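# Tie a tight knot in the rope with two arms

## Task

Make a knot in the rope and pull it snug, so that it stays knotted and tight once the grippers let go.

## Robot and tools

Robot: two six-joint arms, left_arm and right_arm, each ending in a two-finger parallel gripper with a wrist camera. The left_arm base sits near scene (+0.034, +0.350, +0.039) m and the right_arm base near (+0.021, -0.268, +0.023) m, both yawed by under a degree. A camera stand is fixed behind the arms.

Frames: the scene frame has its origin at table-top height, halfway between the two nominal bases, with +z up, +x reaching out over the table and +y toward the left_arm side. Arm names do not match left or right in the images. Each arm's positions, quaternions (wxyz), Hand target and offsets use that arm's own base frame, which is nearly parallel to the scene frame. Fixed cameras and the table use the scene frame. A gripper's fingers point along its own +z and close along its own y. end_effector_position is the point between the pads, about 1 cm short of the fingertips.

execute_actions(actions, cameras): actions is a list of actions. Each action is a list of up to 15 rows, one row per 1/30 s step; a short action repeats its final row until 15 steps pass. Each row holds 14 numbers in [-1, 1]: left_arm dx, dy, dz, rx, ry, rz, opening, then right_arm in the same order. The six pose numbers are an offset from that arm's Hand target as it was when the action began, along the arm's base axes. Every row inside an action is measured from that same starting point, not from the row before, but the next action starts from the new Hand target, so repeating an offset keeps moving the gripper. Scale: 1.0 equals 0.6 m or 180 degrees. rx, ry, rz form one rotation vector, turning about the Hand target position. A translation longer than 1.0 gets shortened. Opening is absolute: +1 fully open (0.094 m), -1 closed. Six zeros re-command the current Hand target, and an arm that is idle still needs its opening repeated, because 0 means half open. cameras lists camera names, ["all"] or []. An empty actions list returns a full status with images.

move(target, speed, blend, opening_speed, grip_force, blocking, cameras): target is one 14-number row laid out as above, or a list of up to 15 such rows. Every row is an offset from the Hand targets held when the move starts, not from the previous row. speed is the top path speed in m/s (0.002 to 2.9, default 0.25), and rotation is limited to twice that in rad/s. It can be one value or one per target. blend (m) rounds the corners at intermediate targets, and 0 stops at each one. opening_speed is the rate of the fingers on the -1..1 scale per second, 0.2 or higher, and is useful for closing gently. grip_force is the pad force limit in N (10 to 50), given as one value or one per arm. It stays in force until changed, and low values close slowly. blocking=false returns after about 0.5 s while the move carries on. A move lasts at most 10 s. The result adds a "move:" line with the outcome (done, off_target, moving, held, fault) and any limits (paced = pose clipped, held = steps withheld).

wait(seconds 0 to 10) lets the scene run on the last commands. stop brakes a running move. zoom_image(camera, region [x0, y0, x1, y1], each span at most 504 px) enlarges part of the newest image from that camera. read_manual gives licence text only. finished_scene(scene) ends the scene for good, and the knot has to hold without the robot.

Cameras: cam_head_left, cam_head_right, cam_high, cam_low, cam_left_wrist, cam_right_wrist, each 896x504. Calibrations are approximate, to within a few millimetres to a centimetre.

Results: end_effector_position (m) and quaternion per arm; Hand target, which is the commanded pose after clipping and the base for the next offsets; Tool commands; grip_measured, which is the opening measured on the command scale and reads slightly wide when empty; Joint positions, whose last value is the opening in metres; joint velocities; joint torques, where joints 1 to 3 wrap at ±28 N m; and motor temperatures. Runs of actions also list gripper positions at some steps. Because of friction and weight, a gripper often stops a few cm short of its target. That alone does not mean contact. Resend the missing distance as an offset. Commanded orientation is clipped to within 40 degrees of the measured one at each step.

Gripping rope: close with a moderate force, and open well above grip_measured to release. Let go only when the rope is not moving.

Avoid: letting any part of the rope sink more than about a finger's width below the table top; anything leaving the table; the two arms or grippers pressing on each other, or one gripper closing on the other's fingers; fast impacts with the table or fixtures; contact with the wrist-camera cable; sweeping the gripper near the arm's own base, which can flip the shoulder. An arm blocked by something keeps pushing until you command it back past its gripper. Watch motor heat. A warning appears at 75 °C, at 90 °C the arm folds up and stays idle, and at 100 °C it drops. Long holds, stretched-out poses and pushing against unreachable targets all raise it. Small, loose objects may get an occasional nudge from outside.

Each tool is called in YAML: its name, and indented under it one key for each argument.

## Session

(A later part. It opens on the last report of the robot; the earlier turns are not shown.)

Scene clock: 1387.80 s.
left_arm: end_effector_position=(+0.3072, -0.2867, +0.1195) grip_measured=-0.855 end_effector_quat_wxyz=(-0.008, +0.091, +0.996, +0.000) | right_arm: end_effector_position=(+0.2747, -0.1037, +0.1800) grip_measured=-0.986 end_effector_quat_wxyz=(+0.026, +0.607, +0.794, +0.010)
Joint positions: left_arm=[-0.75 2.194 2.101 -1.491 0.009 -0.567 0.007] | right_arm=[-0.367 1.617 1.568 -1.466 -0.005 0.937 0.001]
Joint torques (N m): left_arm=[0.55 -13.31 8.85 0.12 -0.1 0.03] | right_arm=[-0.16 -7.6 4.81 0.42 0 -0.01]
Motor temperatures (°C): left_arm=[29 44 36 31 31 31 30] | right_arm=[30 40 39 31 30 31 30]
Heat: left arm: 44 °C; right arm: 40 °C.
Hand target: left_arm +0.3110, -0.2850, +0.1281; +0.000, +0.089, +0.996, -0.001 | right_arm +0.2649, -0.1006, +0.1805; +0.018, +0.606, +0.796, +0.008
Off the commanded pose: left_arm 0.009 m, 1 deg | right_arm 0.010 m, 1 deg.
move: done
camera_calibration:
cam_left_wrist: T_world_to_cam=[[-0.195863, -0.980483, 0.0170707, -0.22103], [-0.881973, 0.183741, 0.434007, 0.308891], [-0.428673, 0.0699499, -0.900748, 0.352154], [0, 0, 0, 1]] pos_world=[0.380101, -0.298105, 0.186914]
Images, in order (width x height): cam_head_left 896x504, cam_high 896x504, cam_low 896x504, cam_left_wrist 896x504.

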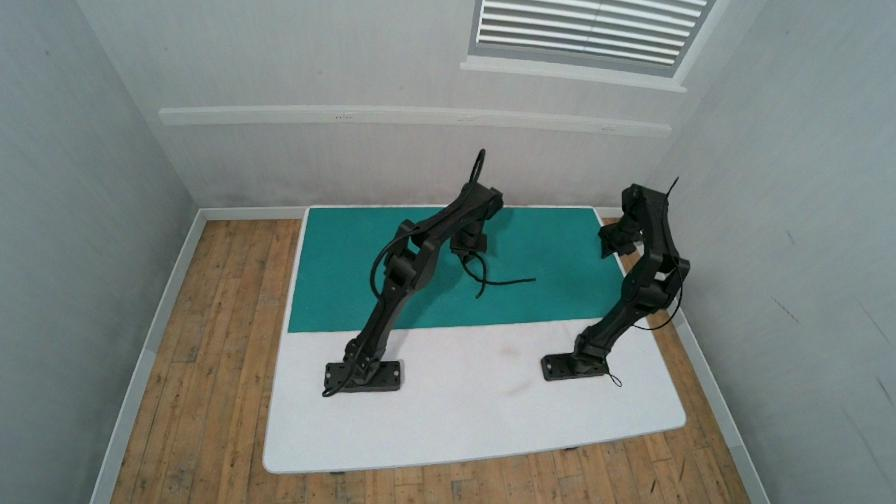

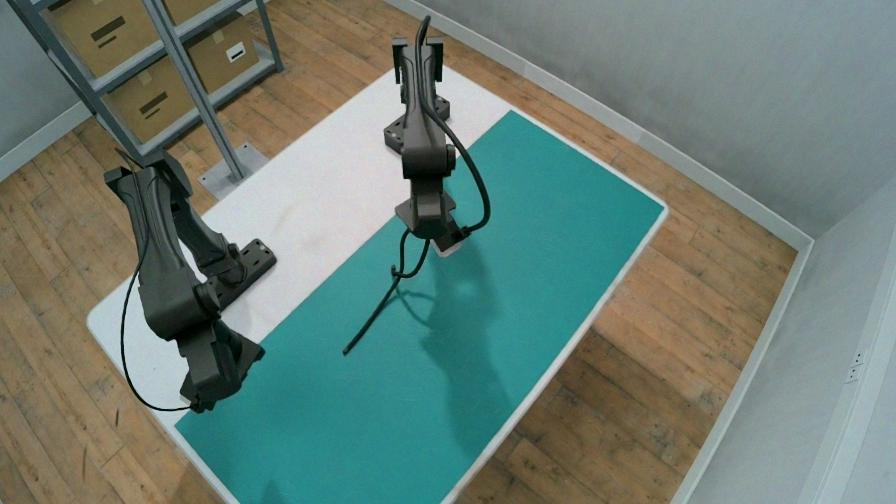

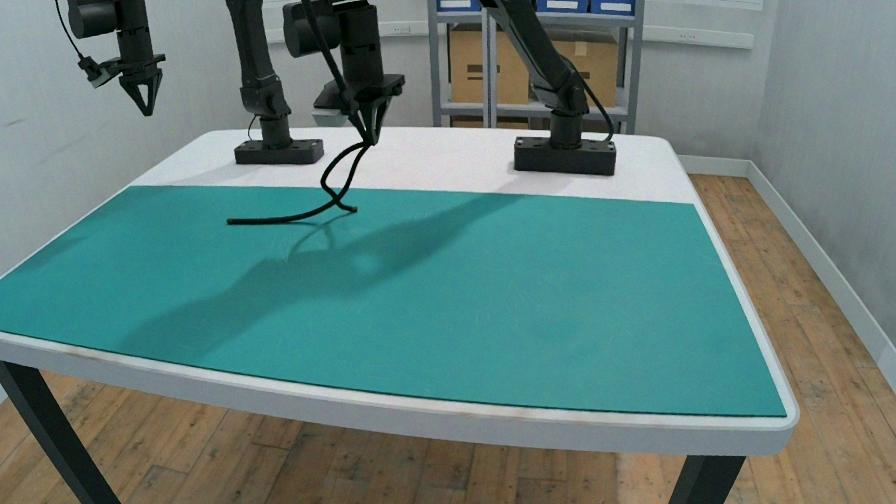

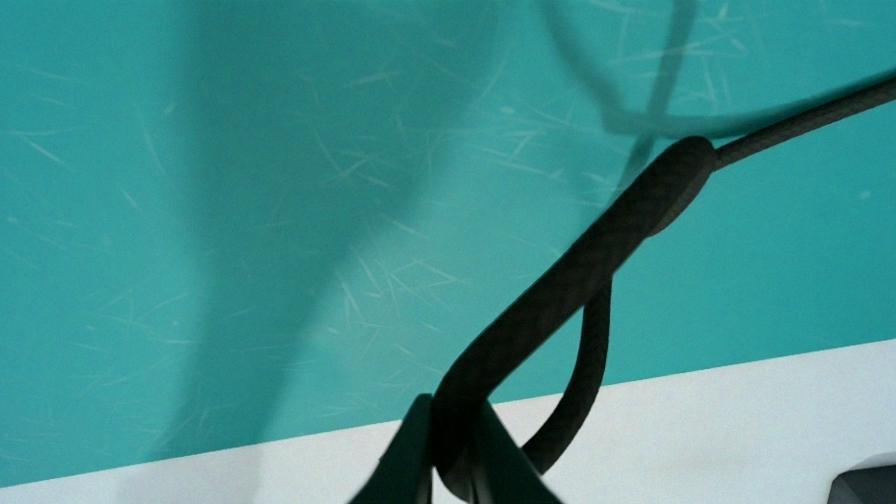

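move:
  target: [0,0,0,0,0,0,-0.86,0.0,0.18,0.05,0,0,0.831,-1]

move:
  target: [0,0,0,0,0,0,-0.86,0.025,0.289,-0.177,0.4025,-0.108,0,-1]
  cameras: ["cam_low","cam_high","cam_head_left","cam_right_wrist"]

Scene clock: 1438.60 s.
left_arm: end_effector_position=(+0.3070, -0.2866, +0.1196) grip_measured=-0.857 end_effector_quat_wxyz=(-0.008, +0.091, +0.996, +0.001) | right_arm: end_effector_position=(+0.2667, +0.0051, +0.1986) grip_measured=-0.986 end_effector_quat_wxyz=(+0.026, -0.602, +0.798, -0.003)
Joint positions: left_arm=[-0.75 2.194 2.101 -1.491 0.009 -0.567 0.007] | right_arm=[-0.003 1.542 1.568 -1.552 -0.027 -1.295 0.001]
Joint velocities: left_arm=[0.007 -0.002 0.007 -0.095 -0.081 -0.037 -0.005] | right_arm=[within noise]
Joint torques (N m): left_arm=[0.54 -13.31 8.84 0.11 -0.1 0.03] | right_arm=[0.59 -6.99 7.77 0.44 -0.03 -0.02]
Heat: left arm: 45 °C; right arm: 41 °C.
Hand target: left_arm +0.3110, -0.2850, +0.1281; +0.000, +0.089, +0.996, -0.001 | right_arm +0.2649, +0.0074, +0.2105; -0.003, -0.609, +0.793, +0.020
Off the commanded pose: left_arm 0.010 m, 1 deg | right_arm 0.012 m, 4 deg.
joint sent to its limit (right arm) — joint 4 (wrist pitch), lower limit. The joint targets are off in orientation, not in position.
move: off_target (right_arm)

Scene clock: 1442.60 s.
left_arm: end_effector_position=(+0.3070, -0.2866, +0.1196) grip_measured=-0.860 end_effector_quat_wxyz=(-0.008, +0.091, +0.996, +0.001) | right_arm: end_effector_position=(+0.2886, +0.1776, +0.1095) grip_measured=-0.986 end_effector_quat_wxyz=(+0.490, -0.489, +0.618, +0.372)
Joint positions: left_arm=[-0.75 2.194 2.101 -1.491 0.009 -0.567 0.007] | right_arm=[0.029 1.565 0.52 0.309 -1.2 -0.722 0.001]
Joint velocities: left_arm=[-0.012 -0.032 -0.002 -0.051 0.095 0.022 -0.004] | right_arm=[within noise]
Joint torques (N m): left_arm=[0.54 -13.31 8.84 0.12 -0.11 0.03] | right_arm=[0.64 -4.44 4.14 1.81 -0.47 0.09]
Heat: left arm: 45 °C; right arm: 40 °C.
Hand target: left_arm +0.3110, -0.2850, +0.1281; +0.000, +0.089, +0.996, -0.001 | right_arm +0.2799, +0.1809, +0.1043; +0.481, -0.488, +0.618, +0.386
Off the commanded pose: left_arm 0.010 m, 1 deg | right_arm 0.011 m, 2 deg.
move: off_target (right_arm)
camera_calibration:
cam_right_wrist: T_world_to_cam=[[0.96925, -0.245055, 0.0224159, -0.237655], [-0.1272, -0.57691, -0.806843, 0.268665], [0.210652, 0.779181, -0.590341, -0.0492046], [0, 0, 0, 1]] pos_world=[0.274886, 0.135096, 0.19305]
Images, in order (width x height): cam_head_left 896x504, cam_high 896x504, cam_low 896x504, cam_right_wrist 896x504.

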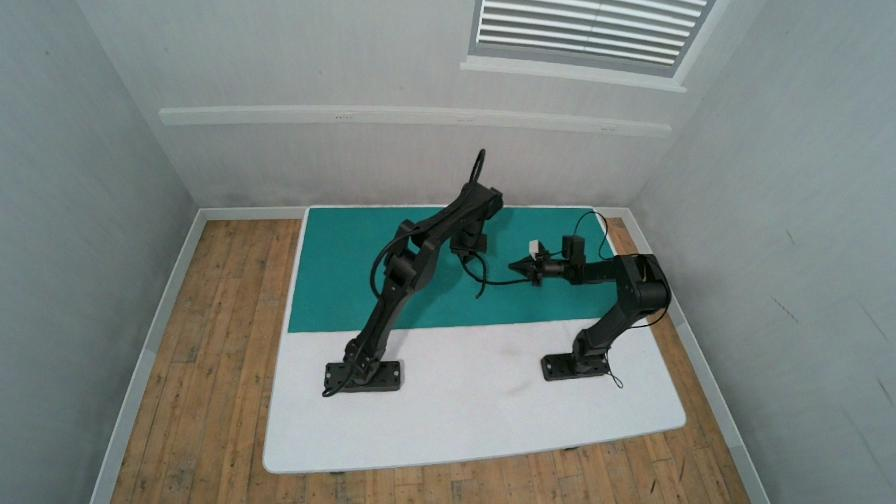

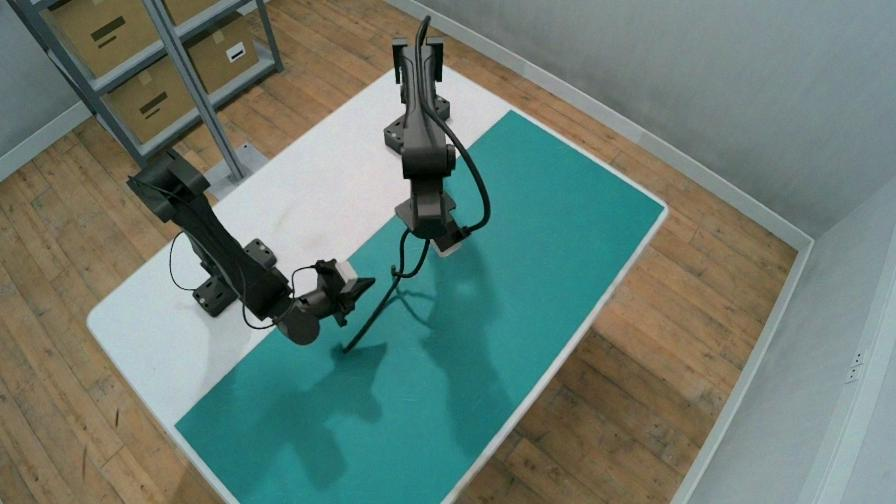

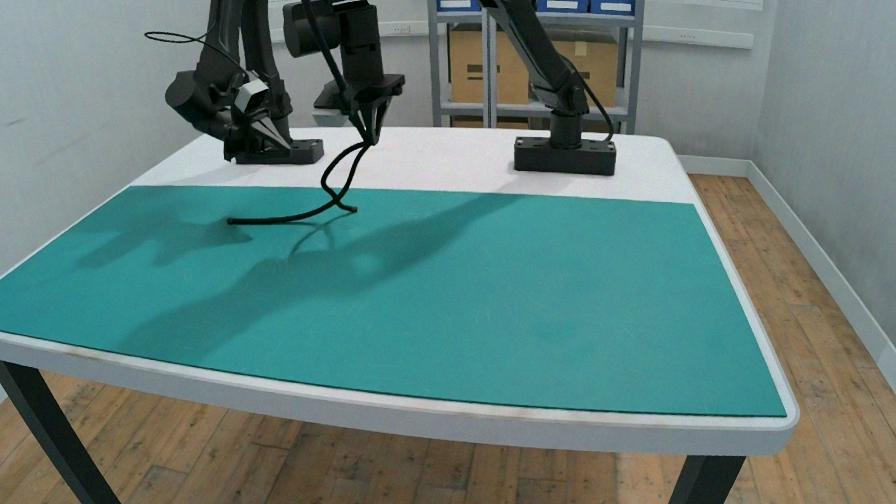

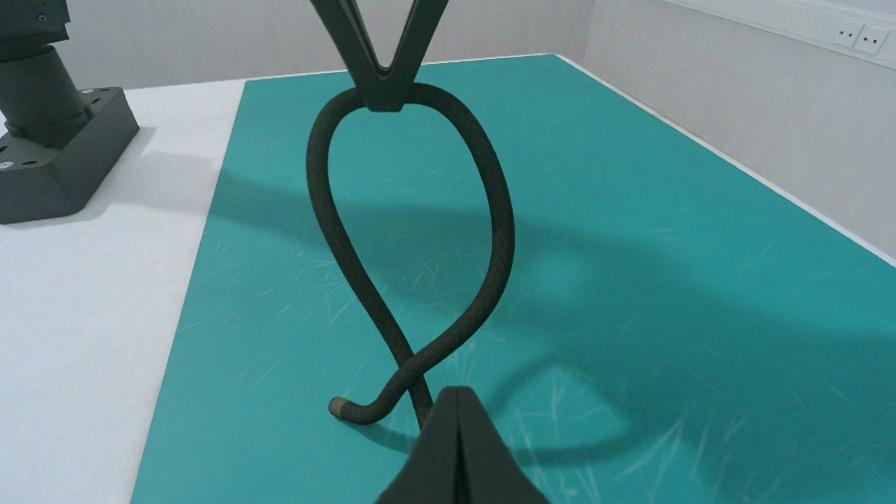

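move:
  target: [0,0,0,0,0,0,-0.86,0.0435,0.2885,-0.04,0,0,0,-1]
  speed: 0.15
  cameras: ["cam_low","cam_high","cam_left_wrist","cam_right_wrist"]

zoom_image:
  camera: "cam_low"
  region: [220, 60, 440, 250]

Scene clock: 1472.97 s.
left_arm: end_effector_position=(+0.3093, -0.2768, +0.1197) grip_measured=-0.856 end_effector_quat_wxyz=(-0.011, +0.084, +0.996, +0.013) | right_arm: end_effector_position=(+0.3017, +0.3452, +0.0772) grip_measured=-0.986 end_effector_quat_wxyz=(+0.474, -0.486, +0.626, +0.384)
Joint positions: left_arm=[-0.736 2.194 2.101 -1.511 -0.008 -0.568 0.007] | right_arm=[0.587 1.955 0.686 0.921 -0.723 -0.215 0.001]
Joint torques (N m): left_arm=[-0.59 -13.29 8.83 0.27 0.08 0.04] | right_arm=[0.9 -5.9 7.49 2.56 -0.11 0.09]
Heat: left arm: 45 °C; right arm: 39 °C.
Hand target: left_arm +0.3110, -0.2850, +0.1281; +0.000, +0.089, +0.996, -0.001 | right_arm +0.3060, +0.3540, +0.0802; +0.481, -0.488, +0.618, +0.386
Off the commanded pose: left_arm 0.012 m, 2 deg | right_arm 0.010 m, 1 deg.
move: off_target (left_arm)
camera_calibration:
cam_left_wrist: T_world_to_cam=[[-0.181257, -0.983404, -0.00795922, -0.213111], [-0.882839, 0.159145, 0.441892, 0.301413], [-0.433291, 0.0871228, -0.897033, 0.358225], [0, 0, 0, 1]] pos_world=[0.382687, -0.288752, 0.186452]
cam_right_wrist: T_world_to_cam=[[0.972034, -0.234271, -0.0163327, -0.210106], [-0.153388, -0.580694, -0.799541, 0.349645], [0.177825, 0.779687, -0.600389, -0.191083], [0, 0, 0, 1]] pos_world=[0.291841, 0.3028, 0.1614]
Images, in order (width x height): cam_high 896x504, cam_low 896x504, cam_left_wrist 896x504, cam_right_wrist 896x504.

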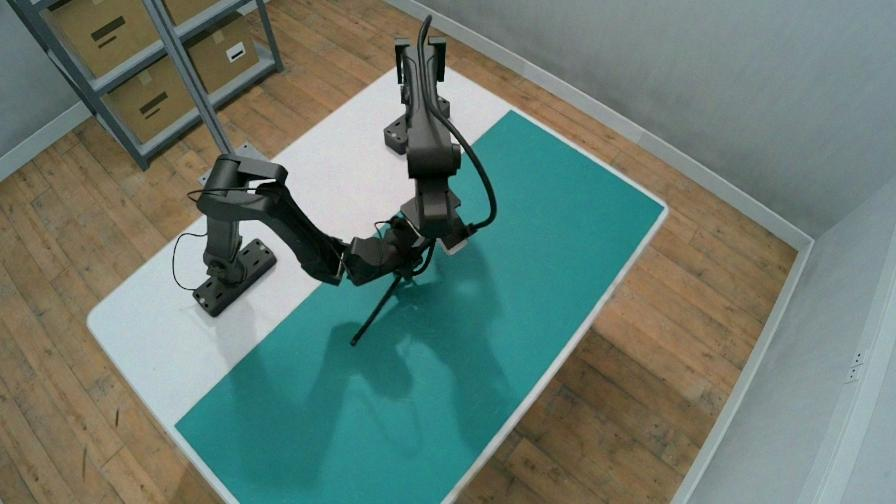

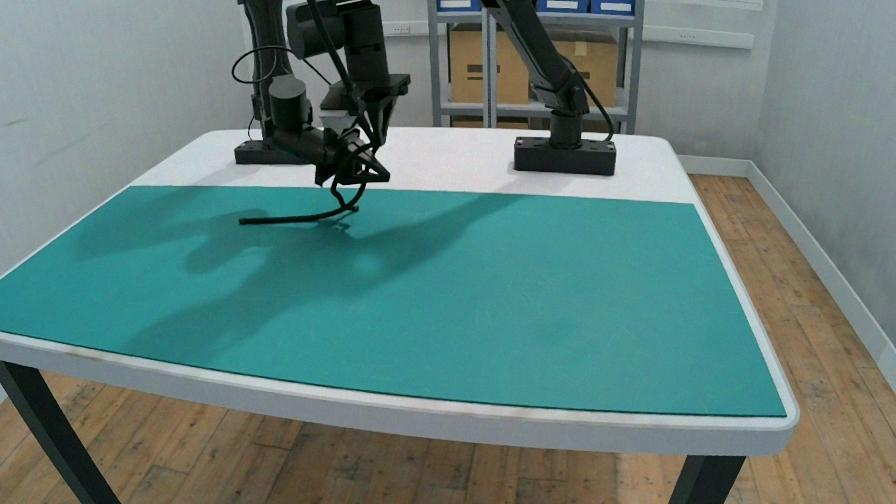

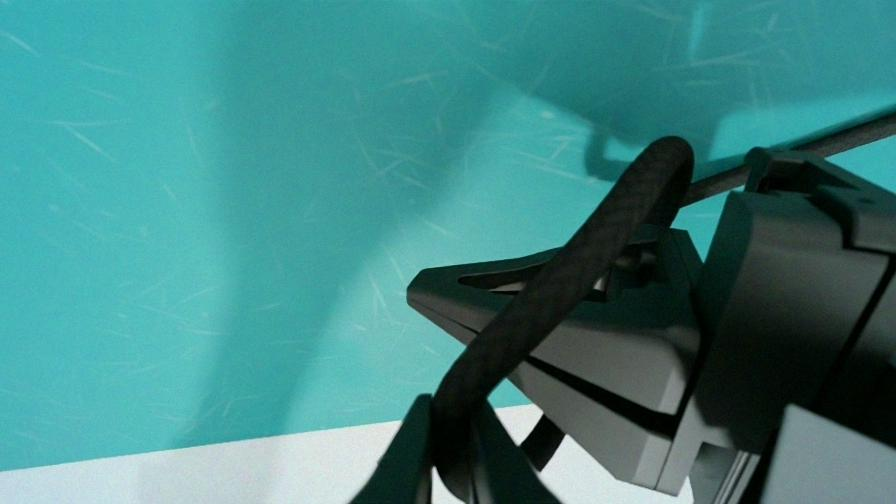

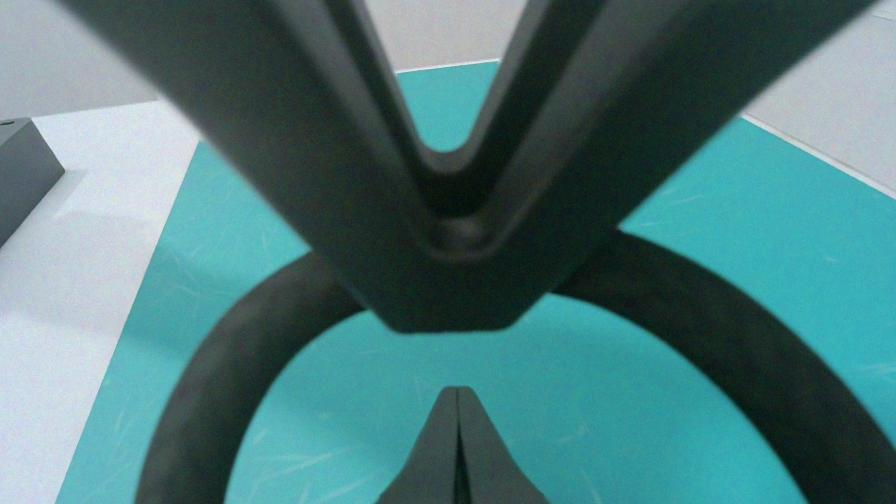

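Scaled by 2.291.

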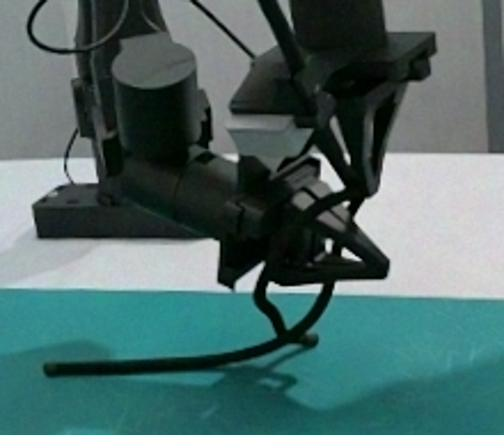

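move:
  target: [0,0,0,0,0,0,-0.86,-0.007,-0.024,0.01,0,0,0,-1]
  speed: 0.1

move:
  target: [0,0,0,0,0,0,-0.6,0,0,0,0,0,0,-1]
  opening_speed: 0.3
  cameras: ["cam_left_wrist","cam_right_wrist","cam_low"]

zoom_image:
  camera: "cam_low"
  region: [220, 60, 440, 250]

Scene clock: 1485.60 s.
left_arm: end_effector_position=(+0.3083, -0.2779, +0.1197) grip_measured=-0.856 end_effector_quat_wxyz=(-0.012, +0.085, +0.996, +0.012) | right_arm: end_effector_position=(+0.3028, +0.3429, +0.0780) grip_measured=-0.986 end_effector_quat_wxyz=(+0.474, -0.486, +0.624, +0.387)
Joint positions: left_arm=[-0.738 2.194 2.101 -1.511 -0.005 -0.568 0.007] | right_arm=[0.577 1.955 0.686 0.922 -0.737 -0.215 0.001]
Joint torques (N m): left_arm=[-0.4 -13.27 8.84 0.27 0.04 0.04] | right_arm=[-0.64 -9.66 4.23 2.32 -0.23 -0.04]
Motor temperatures (°C): left_arm=[29 45 36 31 31 31 30] | right_arm=[30 40 40 36 30 31 31]
Heat: left arm: 45 °C; right arm: 40 °C.
Hand target: left_arm +0.3110, -0.2850, +0.1281; +0.000, +0.089, +0.996, -0.001 | right_arm +0.3018, +0.3395, +0.0862; +0.481, -0.488, +0.618, +0.386
Off the commanded pose: left_arm 0.011 m, 2 deg | right_arm 0.009 m, 1 deg.
move: off_target (left_arm)

Scene clock: 1486.67 s.
left_arm: end_effector_position=(+0.3106, -0.2745, +0.1197) grip_measured=-0.602 end_effector_quat_wxyz=(-0.008, +0.083, +0.996, +0.018) | right_arm: end_effector_position=(+0.3045, +0.3411, +0.0779) grip_measured=-0.986 end_effector_quat_wxyz=(+0.475, -0.485, +0.625, +0.386)
Joint positions: left_arm=[-0.735 2.194 2.101 -1.513 -0.019 -0.568 0.019] | right_arm=[0.571 1.955 0.686 0.921 -0.74 -0.217 0.001]
Joint torques (N m): left_arm=[-0.66 -13.31 8.79 0.3 0.19 0.05] | right_arm=[-0.18 -9.66 4.22 2.32 -0.2 -0.02]
Heat: left arm: 45 °C; right arm: 40 °C.
Hand target: left_arm +0.3110, -0.2850, +0.1281; +0.000, +0.089, +0.996, +0.000 | right_arm +0.3019, +0.3395, +0.0862; +0.481, -0.488, +0.618, +0.386
Off the commanded pose: left_arm 0.013 m, 2 deg | right_arm 0.009 m, 1 deg.
move: off_target (left_arm)
camera_calibration:
cam_left_wrist: T_world_to_cam=[[-0.180754, -0.983346, -0.018936, -0.20952], [-0.885544, 0.154339, 0.438168, 0.302158], [-0.427949, 0.0959694, -0.898693, 0.359557], [0, 0, 0, 1]] pos_world=[0.383574, -0.287172, 0.186767]
cam_right_wrist: T_world_to_cam=[[0.97199, -0.234308, -0.0183259, -0.213618], [-0.154215, -0.577003, -0.802051, 0.347439], [0.177353, 0.782411, -0.596975, -0.189023], [0, 0, 0, 1]] pos_world=[0.294738, 0.298314, 0.161907]
Images, in order (width x height): cam_low 896x504, cam_left_wrist 896x504, cam_right_wrist 896x504.

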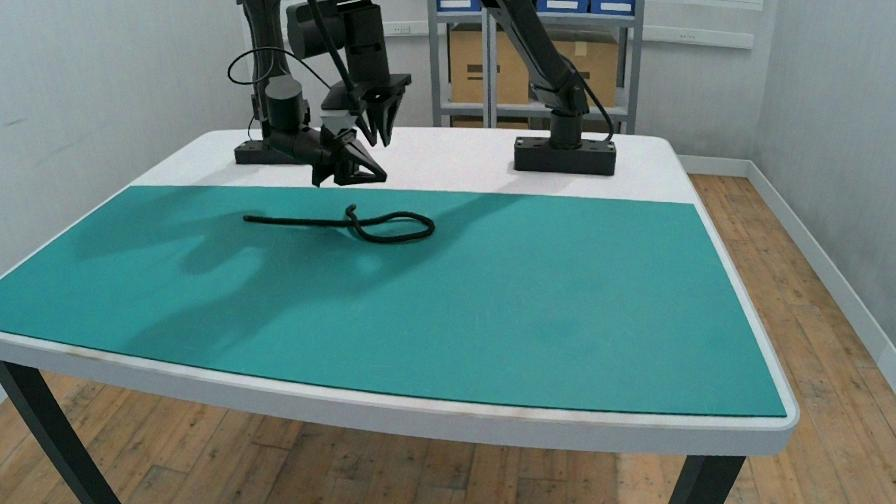

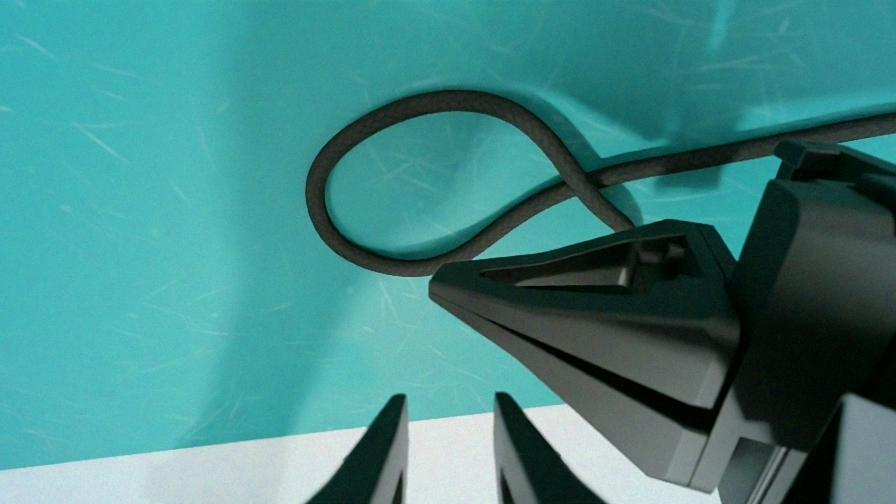

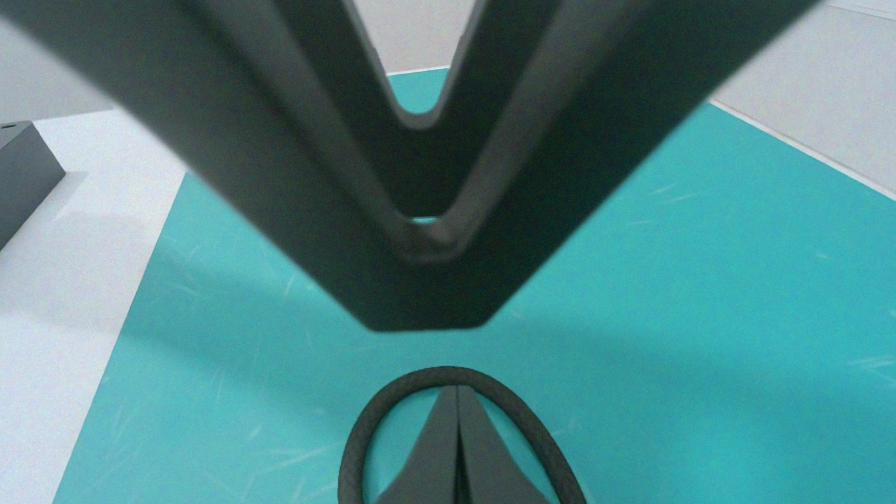

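Scaled by 2.291.

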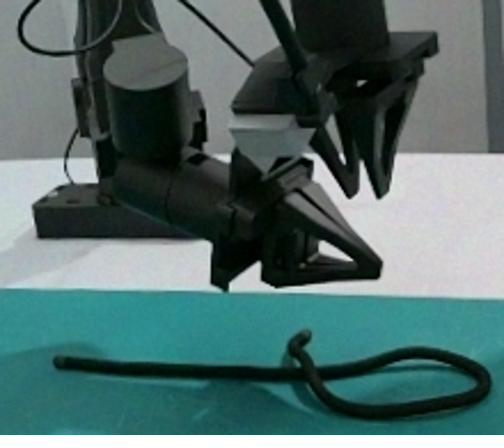

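move:
  target: [0.0,0.02,0.05,0,0,0,-0.6,-0.028,-0.25,0.057,0.125,0.4665,-0.1295,-1]
  cameras: ["cam_left_wrist","cam_right_wrist","cam_high"]

Scene clock: 1517.43 s.
left_arm: end_effector_position=(+0.3113, -0.2750, +0.1404) grip_measured=-0.602 end_effector_quat_wxyz=(+0.003, +0.090, +0.996, +0.001) | right_arm: end_effector_position=(+0.2884, +0.1917, +0.1173) grip_measured=-0.986 end_effector_quat_wxyz=(+0.089, +0.109, +0.776, +0.614)
Joint positions: left_arm=[-0.728 2.167 2.141 -1.542 -0.004 -0.548 0.019] | right_arm=[0.092 1.535 0.467 0.498 -1.132 1.04 0.001]
Joint torques (N m): left_arm=[0.51 -15.66 7.84 0.15 0.04 0.06] | right_arm=[-0.65 -6.38 5.14 1.81 -0.35 -0.01]
Heat: left arm: 46 °C; right arm: 42 °C.
Hand target: left_arm +0.3111, -0.2729, +0.1580; +0.000, +0.089, +0.996, +0.000 | right_arm +0.2850, +0.1895, +0.1204; +0.089, +0.108, +0.775, +0.616
Off the commanded pose: left_arm 0.018 m, 0 deg | right_arm 0.005 m, 0 deg.
joint sent to its limit (left arm) — joint 4 (wrist pitch), lower limit. The joint targets still meet the commanded pose.
move: off_target (left_arm)
camera_calibration:
cam_left_wrist: T_world_to_cam=[[-0.193299, -0.981036, 0.0142565, -0.209555], [-0.891473, 0.181683, 0.415051, 0.306432], [-0.409771, 0.0675197, -0.909686, 0.366515], [0, 0, 0, 1]] pos_world=[0.382856, -0.286002, 0.209216]
cam_right_wrist: T_world_to_cam=[[-0.0577948, -0.224313, -0.972802, 0.17479], [-0.992413, -0.0930095, 0.0804065, 0.335818], [-0.108516, 0.970069, -0.217236, -0.0437523], [0, 0, 0, 1]] pos_world=[0.338624, 0.112885, 0.13353]
Images, in order (width x height): cam_high 896x504, cam_left_wrist 896x504, cam_right_wrist 896x504.

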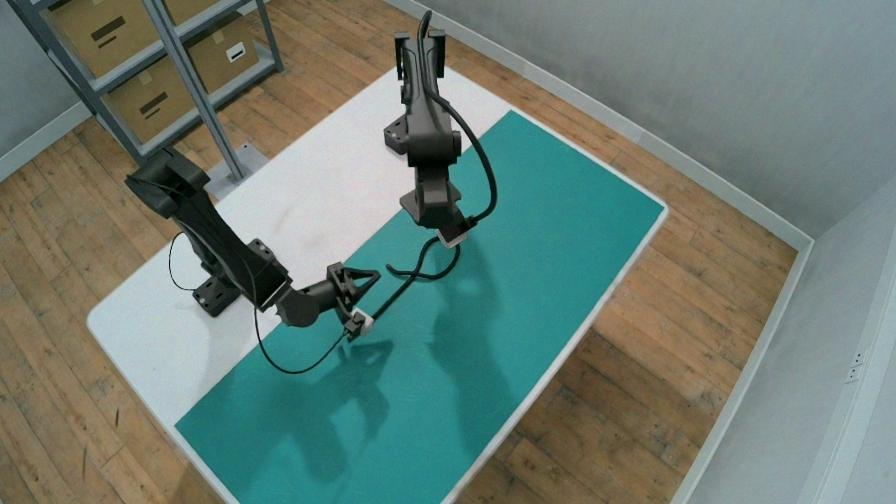

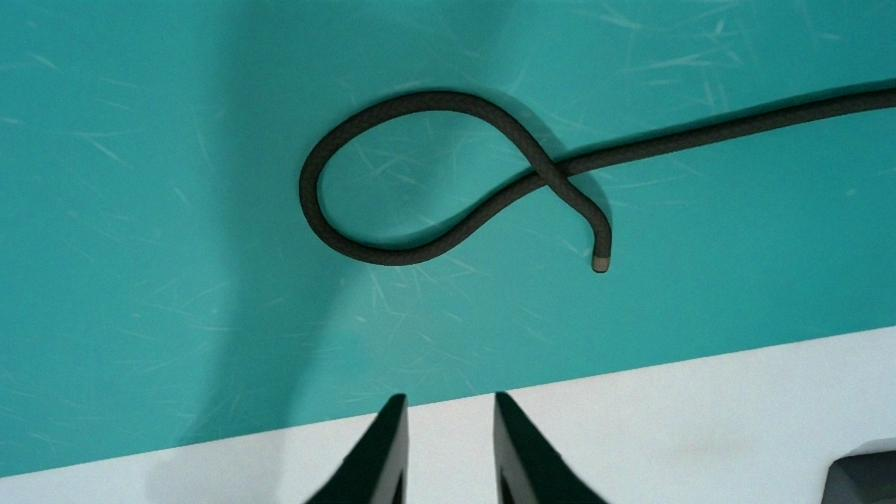

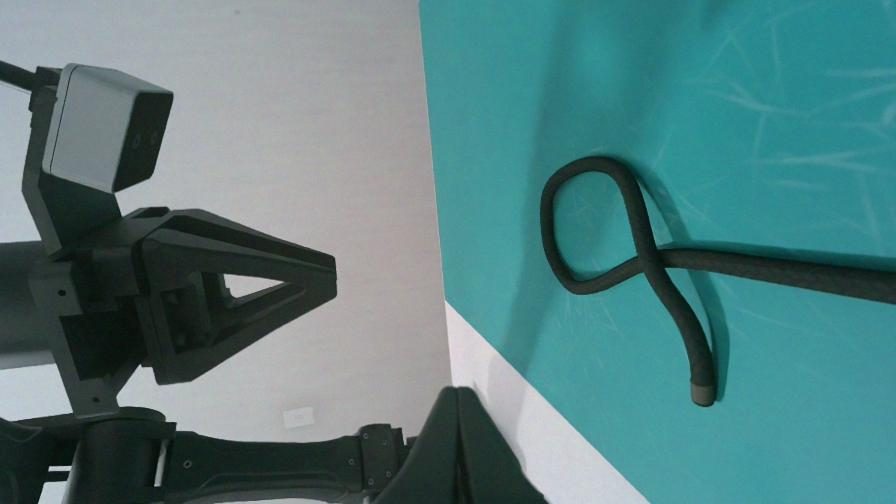

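move:
  target:
    - [-0.082,-0.142,-0.2,0,0,0,-0.4,-0.0,-0.12,0.02,0,0,0,-1]
    - [-0.082,-0.142,-0.32,0,0,0,-0.4,-0.0,-0.12,0.02,0,0,0,-1]
    - [-0.082,-0.142,-0.32,0,0,0,-0.87,-0.0,-0.12,0.02,0,0,0,-1]
    - [-0.17,-0.15,-0.28,0,0,0,-0.87,-0.0,-0.12,0.02,0,0,0,-1]
  blend: [0.01,0,0,0]
  speed: 0.25
  cameras: ["cam_left_wrist","cam_high"]

zoom_image:
  camera: "cam_high"
  region: [320, 180, 500, 380]

Scene clock: 1545.50 s.
left_arm: end_effector_position=(+0.2077, -0.3661, -0.0183) grip_measured=-0.866 end_effector_quat_wxyz=(-0.005, +0.096, +0.995, +0.005) | right_arm: end_effector_position=(+0.2780, +0.1204, +0.1270) grip_measured=-0.986 end_effector_quat_wxyz=(+0.084, +0.113, +0.778, +0.612)
Joint positions: left_arm=[-1.056 2.264 1.662 -0.982 0.002 -0.864 0.006] | right_arm=[-0.211 1.53 0.676 -0.438 -1.323 0.295 0.001]
Joint torques (N m): left_arm=[0.54 -16.27 4.67 0.32 -0.04 -0.07] | right_arm=[-0.58 -3.59 8.21 0.81 -0.58 -0.1]
Motor temperatures (°C): left_arm=[29 50 37 31 31 31 30] | right_arm=[30 41 40 36 30 31 31]
Heat: left arm: 50 °C; right arm: 41 °C.
Hand target: left_arm +0.2090, -0.3629, -0.0100; +0.000, +0.089, +0.996, +0.000 | right_arm +0.2850, +0.1175, +0.1324; +0.089, +0.108, +0.775, +0.616
Off the commanded pose: left_arm 0.009 m, 1 deg | right_arm 0.009 m, 1 deg.
move: done; target 3's new opening was sent with left_arm's hand 0.017 m and 1 deg from that target
camera_calibration:
cam_left_wrist: T_world_to_cam=[[-0.205006, -0.978737, 0.00683631, -0.313586], [-0.883057, 0.187968, 0.429974, 0.297281], [-0.422116, 0.0821103, -0.902815, 0.193958], [0, 0, 0, 1]] pos_world=[0.280102, -0.378724, 0.0494289]
Images, in order (width x height): cam_high 896x504, cam_left_wrist 896x504.

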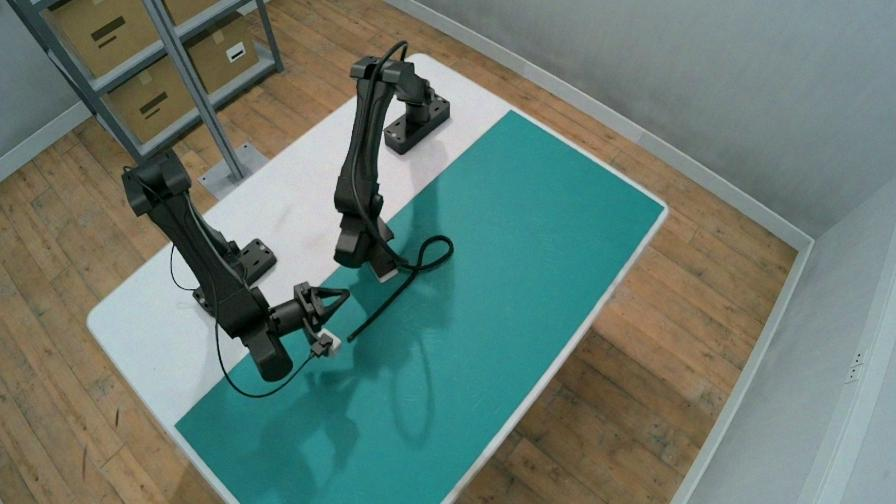

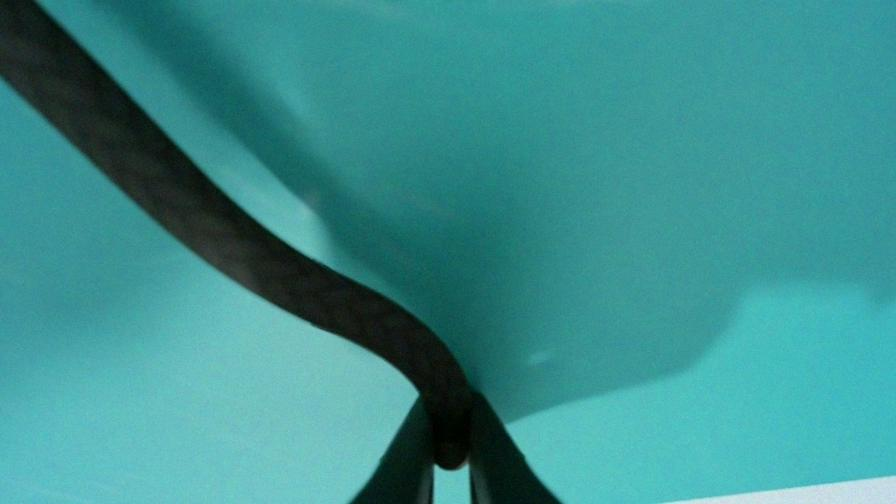

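Scaled by 2.520.

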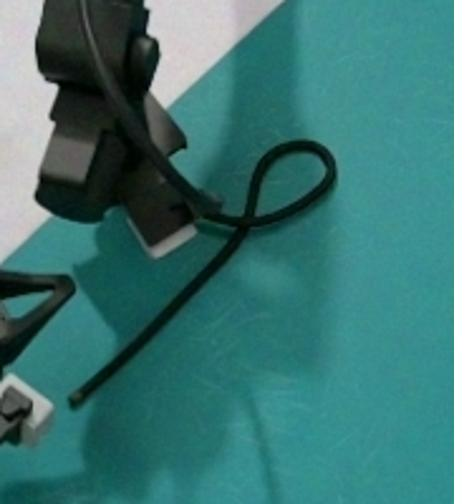

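move:
  target:
    - [-0.07,-0.03,-0.0,0,0,0,-0.87,0,0,0,0,0,0,-1]
    - [-0.07,-0.03,-0.0,0,0,0,-0.4,0,0,0,0,0,0,-1]
    - [0.09,0.1,0.26,0,0,0,-0.4,0,0,0,0,0,0,-1]
    - [0.17,0.25,0.26,0,0,0,-0.4,0,0,0,0,0,0,-1]
  blend: [0,0,0.04,0]
  cameras: ["cam_left_wrist","cam_high"]

Scene clock: 1559.70 s.
left_arm: end_effector_position=(+0.3193, -0.2171, +0.1406) grip_measured=-0.402 end_effector_quat_wxyz=(+0.003, +0.085, +0.996, -0.003) | right_arm: end_effector_position=(+0.2779, +0.1204, +0.1270) grip_measured=-0.986 end_effector_quat_wxyz=(+0.084, +0.113, +0.778, +0.612)
Joint positions: left_arm=[-0.599 2.019 1.917 -1.461 0.002 -0.429 0.028] | right_arm=[-0.211 1.53 0.676 -0.439 -1.323 0.294 0.001]
Joint torques (N m): left_arm=[-0.25 -14.12 5.07 0.17 -0.03 0.05] | right_arm=[-0.59 -3.59 8.21 0.81 -0.58 -0.1]
Heat: left arm: 53 °C; right arm: 41 °C.
Hand target: left_arm +0.3110, -0.2129, +0.1460; +0.000, +0.089, +0.996, +0.000 | right_arm +0.2850, +0.1175, +0.1324; +0.089, +0.108, +0.775, +0.616
Off the commanded pose: left_arm 0.011 m, 1 deg | right_arm 0.009 m, 1 deg.
move: off_target (left_arm)
camera_calibration:
cam_left_wrist: T_world_to_cam=[[-0.183505, -0.982787, 0.0213375, -0.155693], [-0.892868, 0.175718, 0.414621, 0.302152], [-0.411234, 0.0570336, -0.909744, 0.364346], [0, 0, 0, 1]] pos_world=[0.391043, -0.226887, 0.209505]
Images, in order (width x height): cam_high 896x504, cam_left_wrist 896x504.

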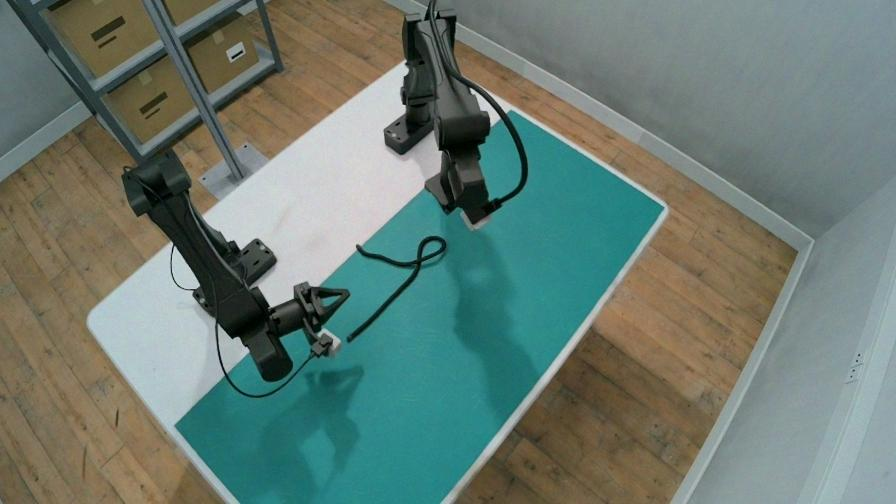

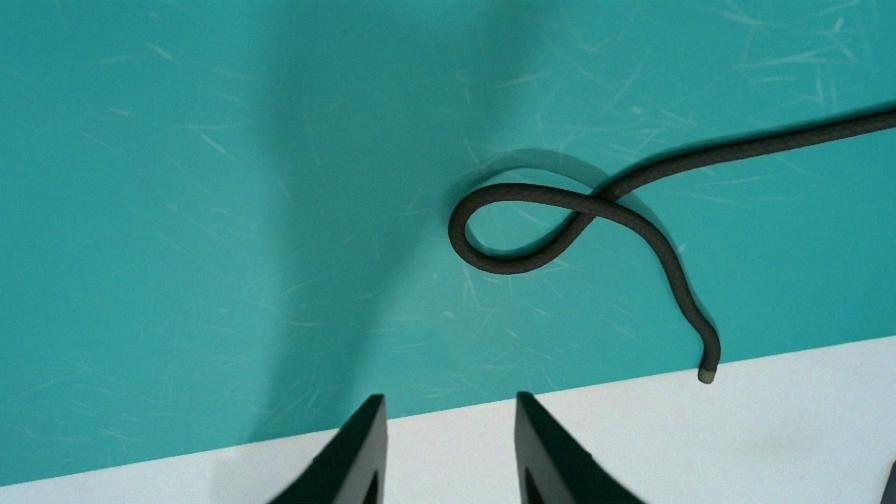

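move:
  target:
    - [-0.015,-0.007,-0.2,0,0,0,-0.4,0,0,0,0,0,0,-1]
    - [-0.015,-0.007,-0.3,0,0,0,-0.4,0,0,0,0,0,0,-1]
    - [-0.015,-0.007,-0.3,0,0,0,-0.86,0,0,0,0,0,0,-1]
    - [-0.015,0.0,0.0,0,0,0,-0.86,0,0,0,0,0,0,-1]
  blend: [0.01,0,0,0]
  cameras: ["cam_left_wrist","cam_high","cam_right_wrist"]

Scene clock: 1588.47 s.
left_arm: end_effector_position=(+0.2986, -0.2152, +0.1393) grip_measured=-0.859 end_effector_quat_wxyz=(-0.005, +0.090, +0.996, -0.001) | right_arm: end_effector_position=(+0.2779, +0.1204, +0.1270) grip_measured=-0.986 end_effector_quat_wxyz=(+0.084, +0.113, +0.778, +0.612)
Joint positions: left_arm=[-0.623 1.957 1.823 -1.444 0.008 -0.442 0.007] | right_arm=[-0.211 1.53 0.676 -0.439 -1.323 0.294 0.001]
Joint velocities: left_arm=[-0.002 0.012 0.002 0.051 -0.066 -0.007 -0.005] | right_arm=[within noise]
Joint torques (N m): left_arm=[0.64 -10.97 8.66 0.14 -0.1 0.06] | right_arm=[-0.58 -3.58 8.23 0.81 -0.58 -0.1]
Heat: left arm: 48 °C; right arm: 42 °C.
Hand target: left_arm +0.3020, -0.2129, +0.1460; +0.000, +0.089, +0.996, +0.000 | right_arm +0.2850, +0.1175, +0.1324; +0.089, +0.108, +0.775, +0.616
Off the commanded pose: left_arm 0.008 m, 1 deg | right_arm 0.009 m, 1 deg.
move: done; target 3's new opening was sent with left_arm's hand 0.014 m and 1 deg from that target
camera_calibration:
cam_left_wrist: T_world_to_cam=[[-0.194441, -0.980713, 0.0198666, -0.153655], [-0.884124, 0.183991, 0.429501, 0.280956], [-0.424873, 0.0659482, -0.902848, 0.35956], [0, 0, 0, 1]] pos_world=[0.371291, -0.226097, 0.207009]
cam_right_wrist: T_world_to_cam=[[-0.07042, -0.227222, -0.971294, 0.171265], [-0.991136, -0.0940293, 0.0938556, 0.316024], [-0.112656, 0.969293, -0.218586, 0.0277025], [0, 0, 0, 1]] pos_world=[0.328404, 0.0417788, 0.142743]
Images, in order (width x height): cam_high 896x504, cam_left_wrist 896x504, cam_right_wrist 896x504.

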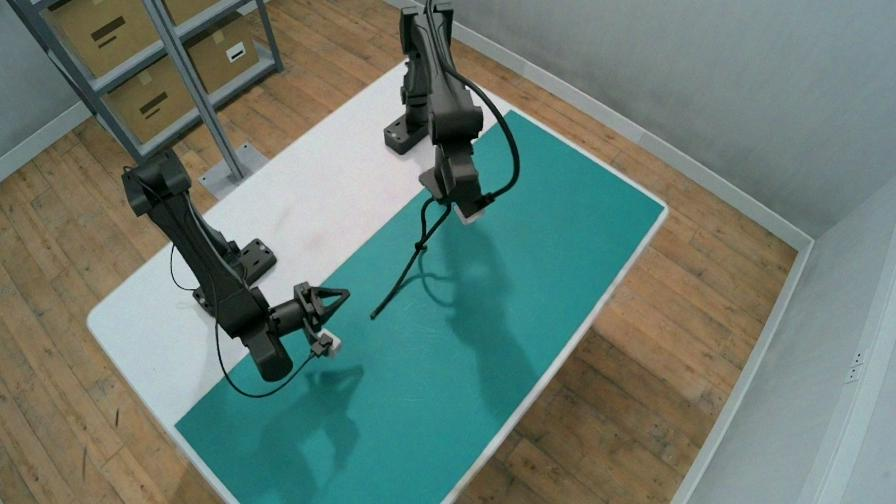

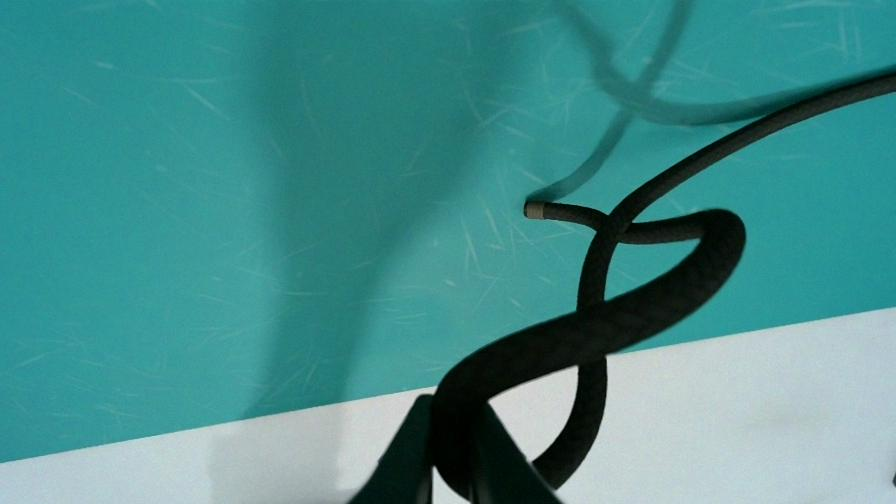

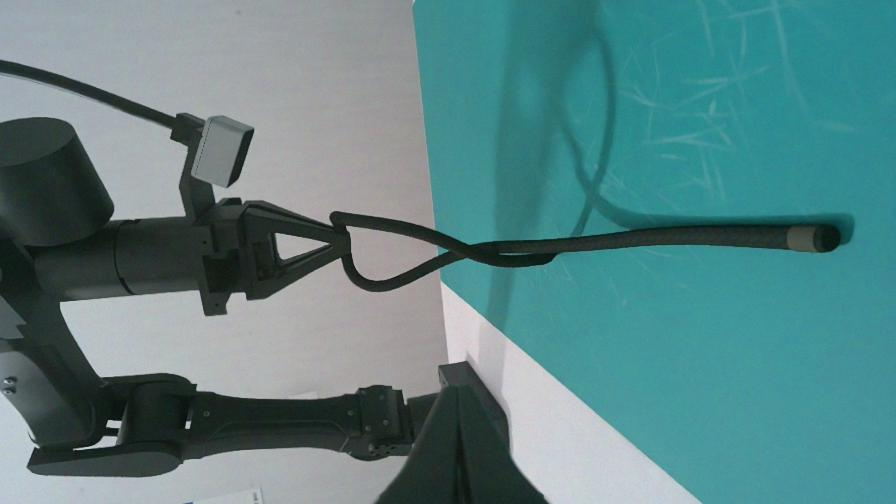

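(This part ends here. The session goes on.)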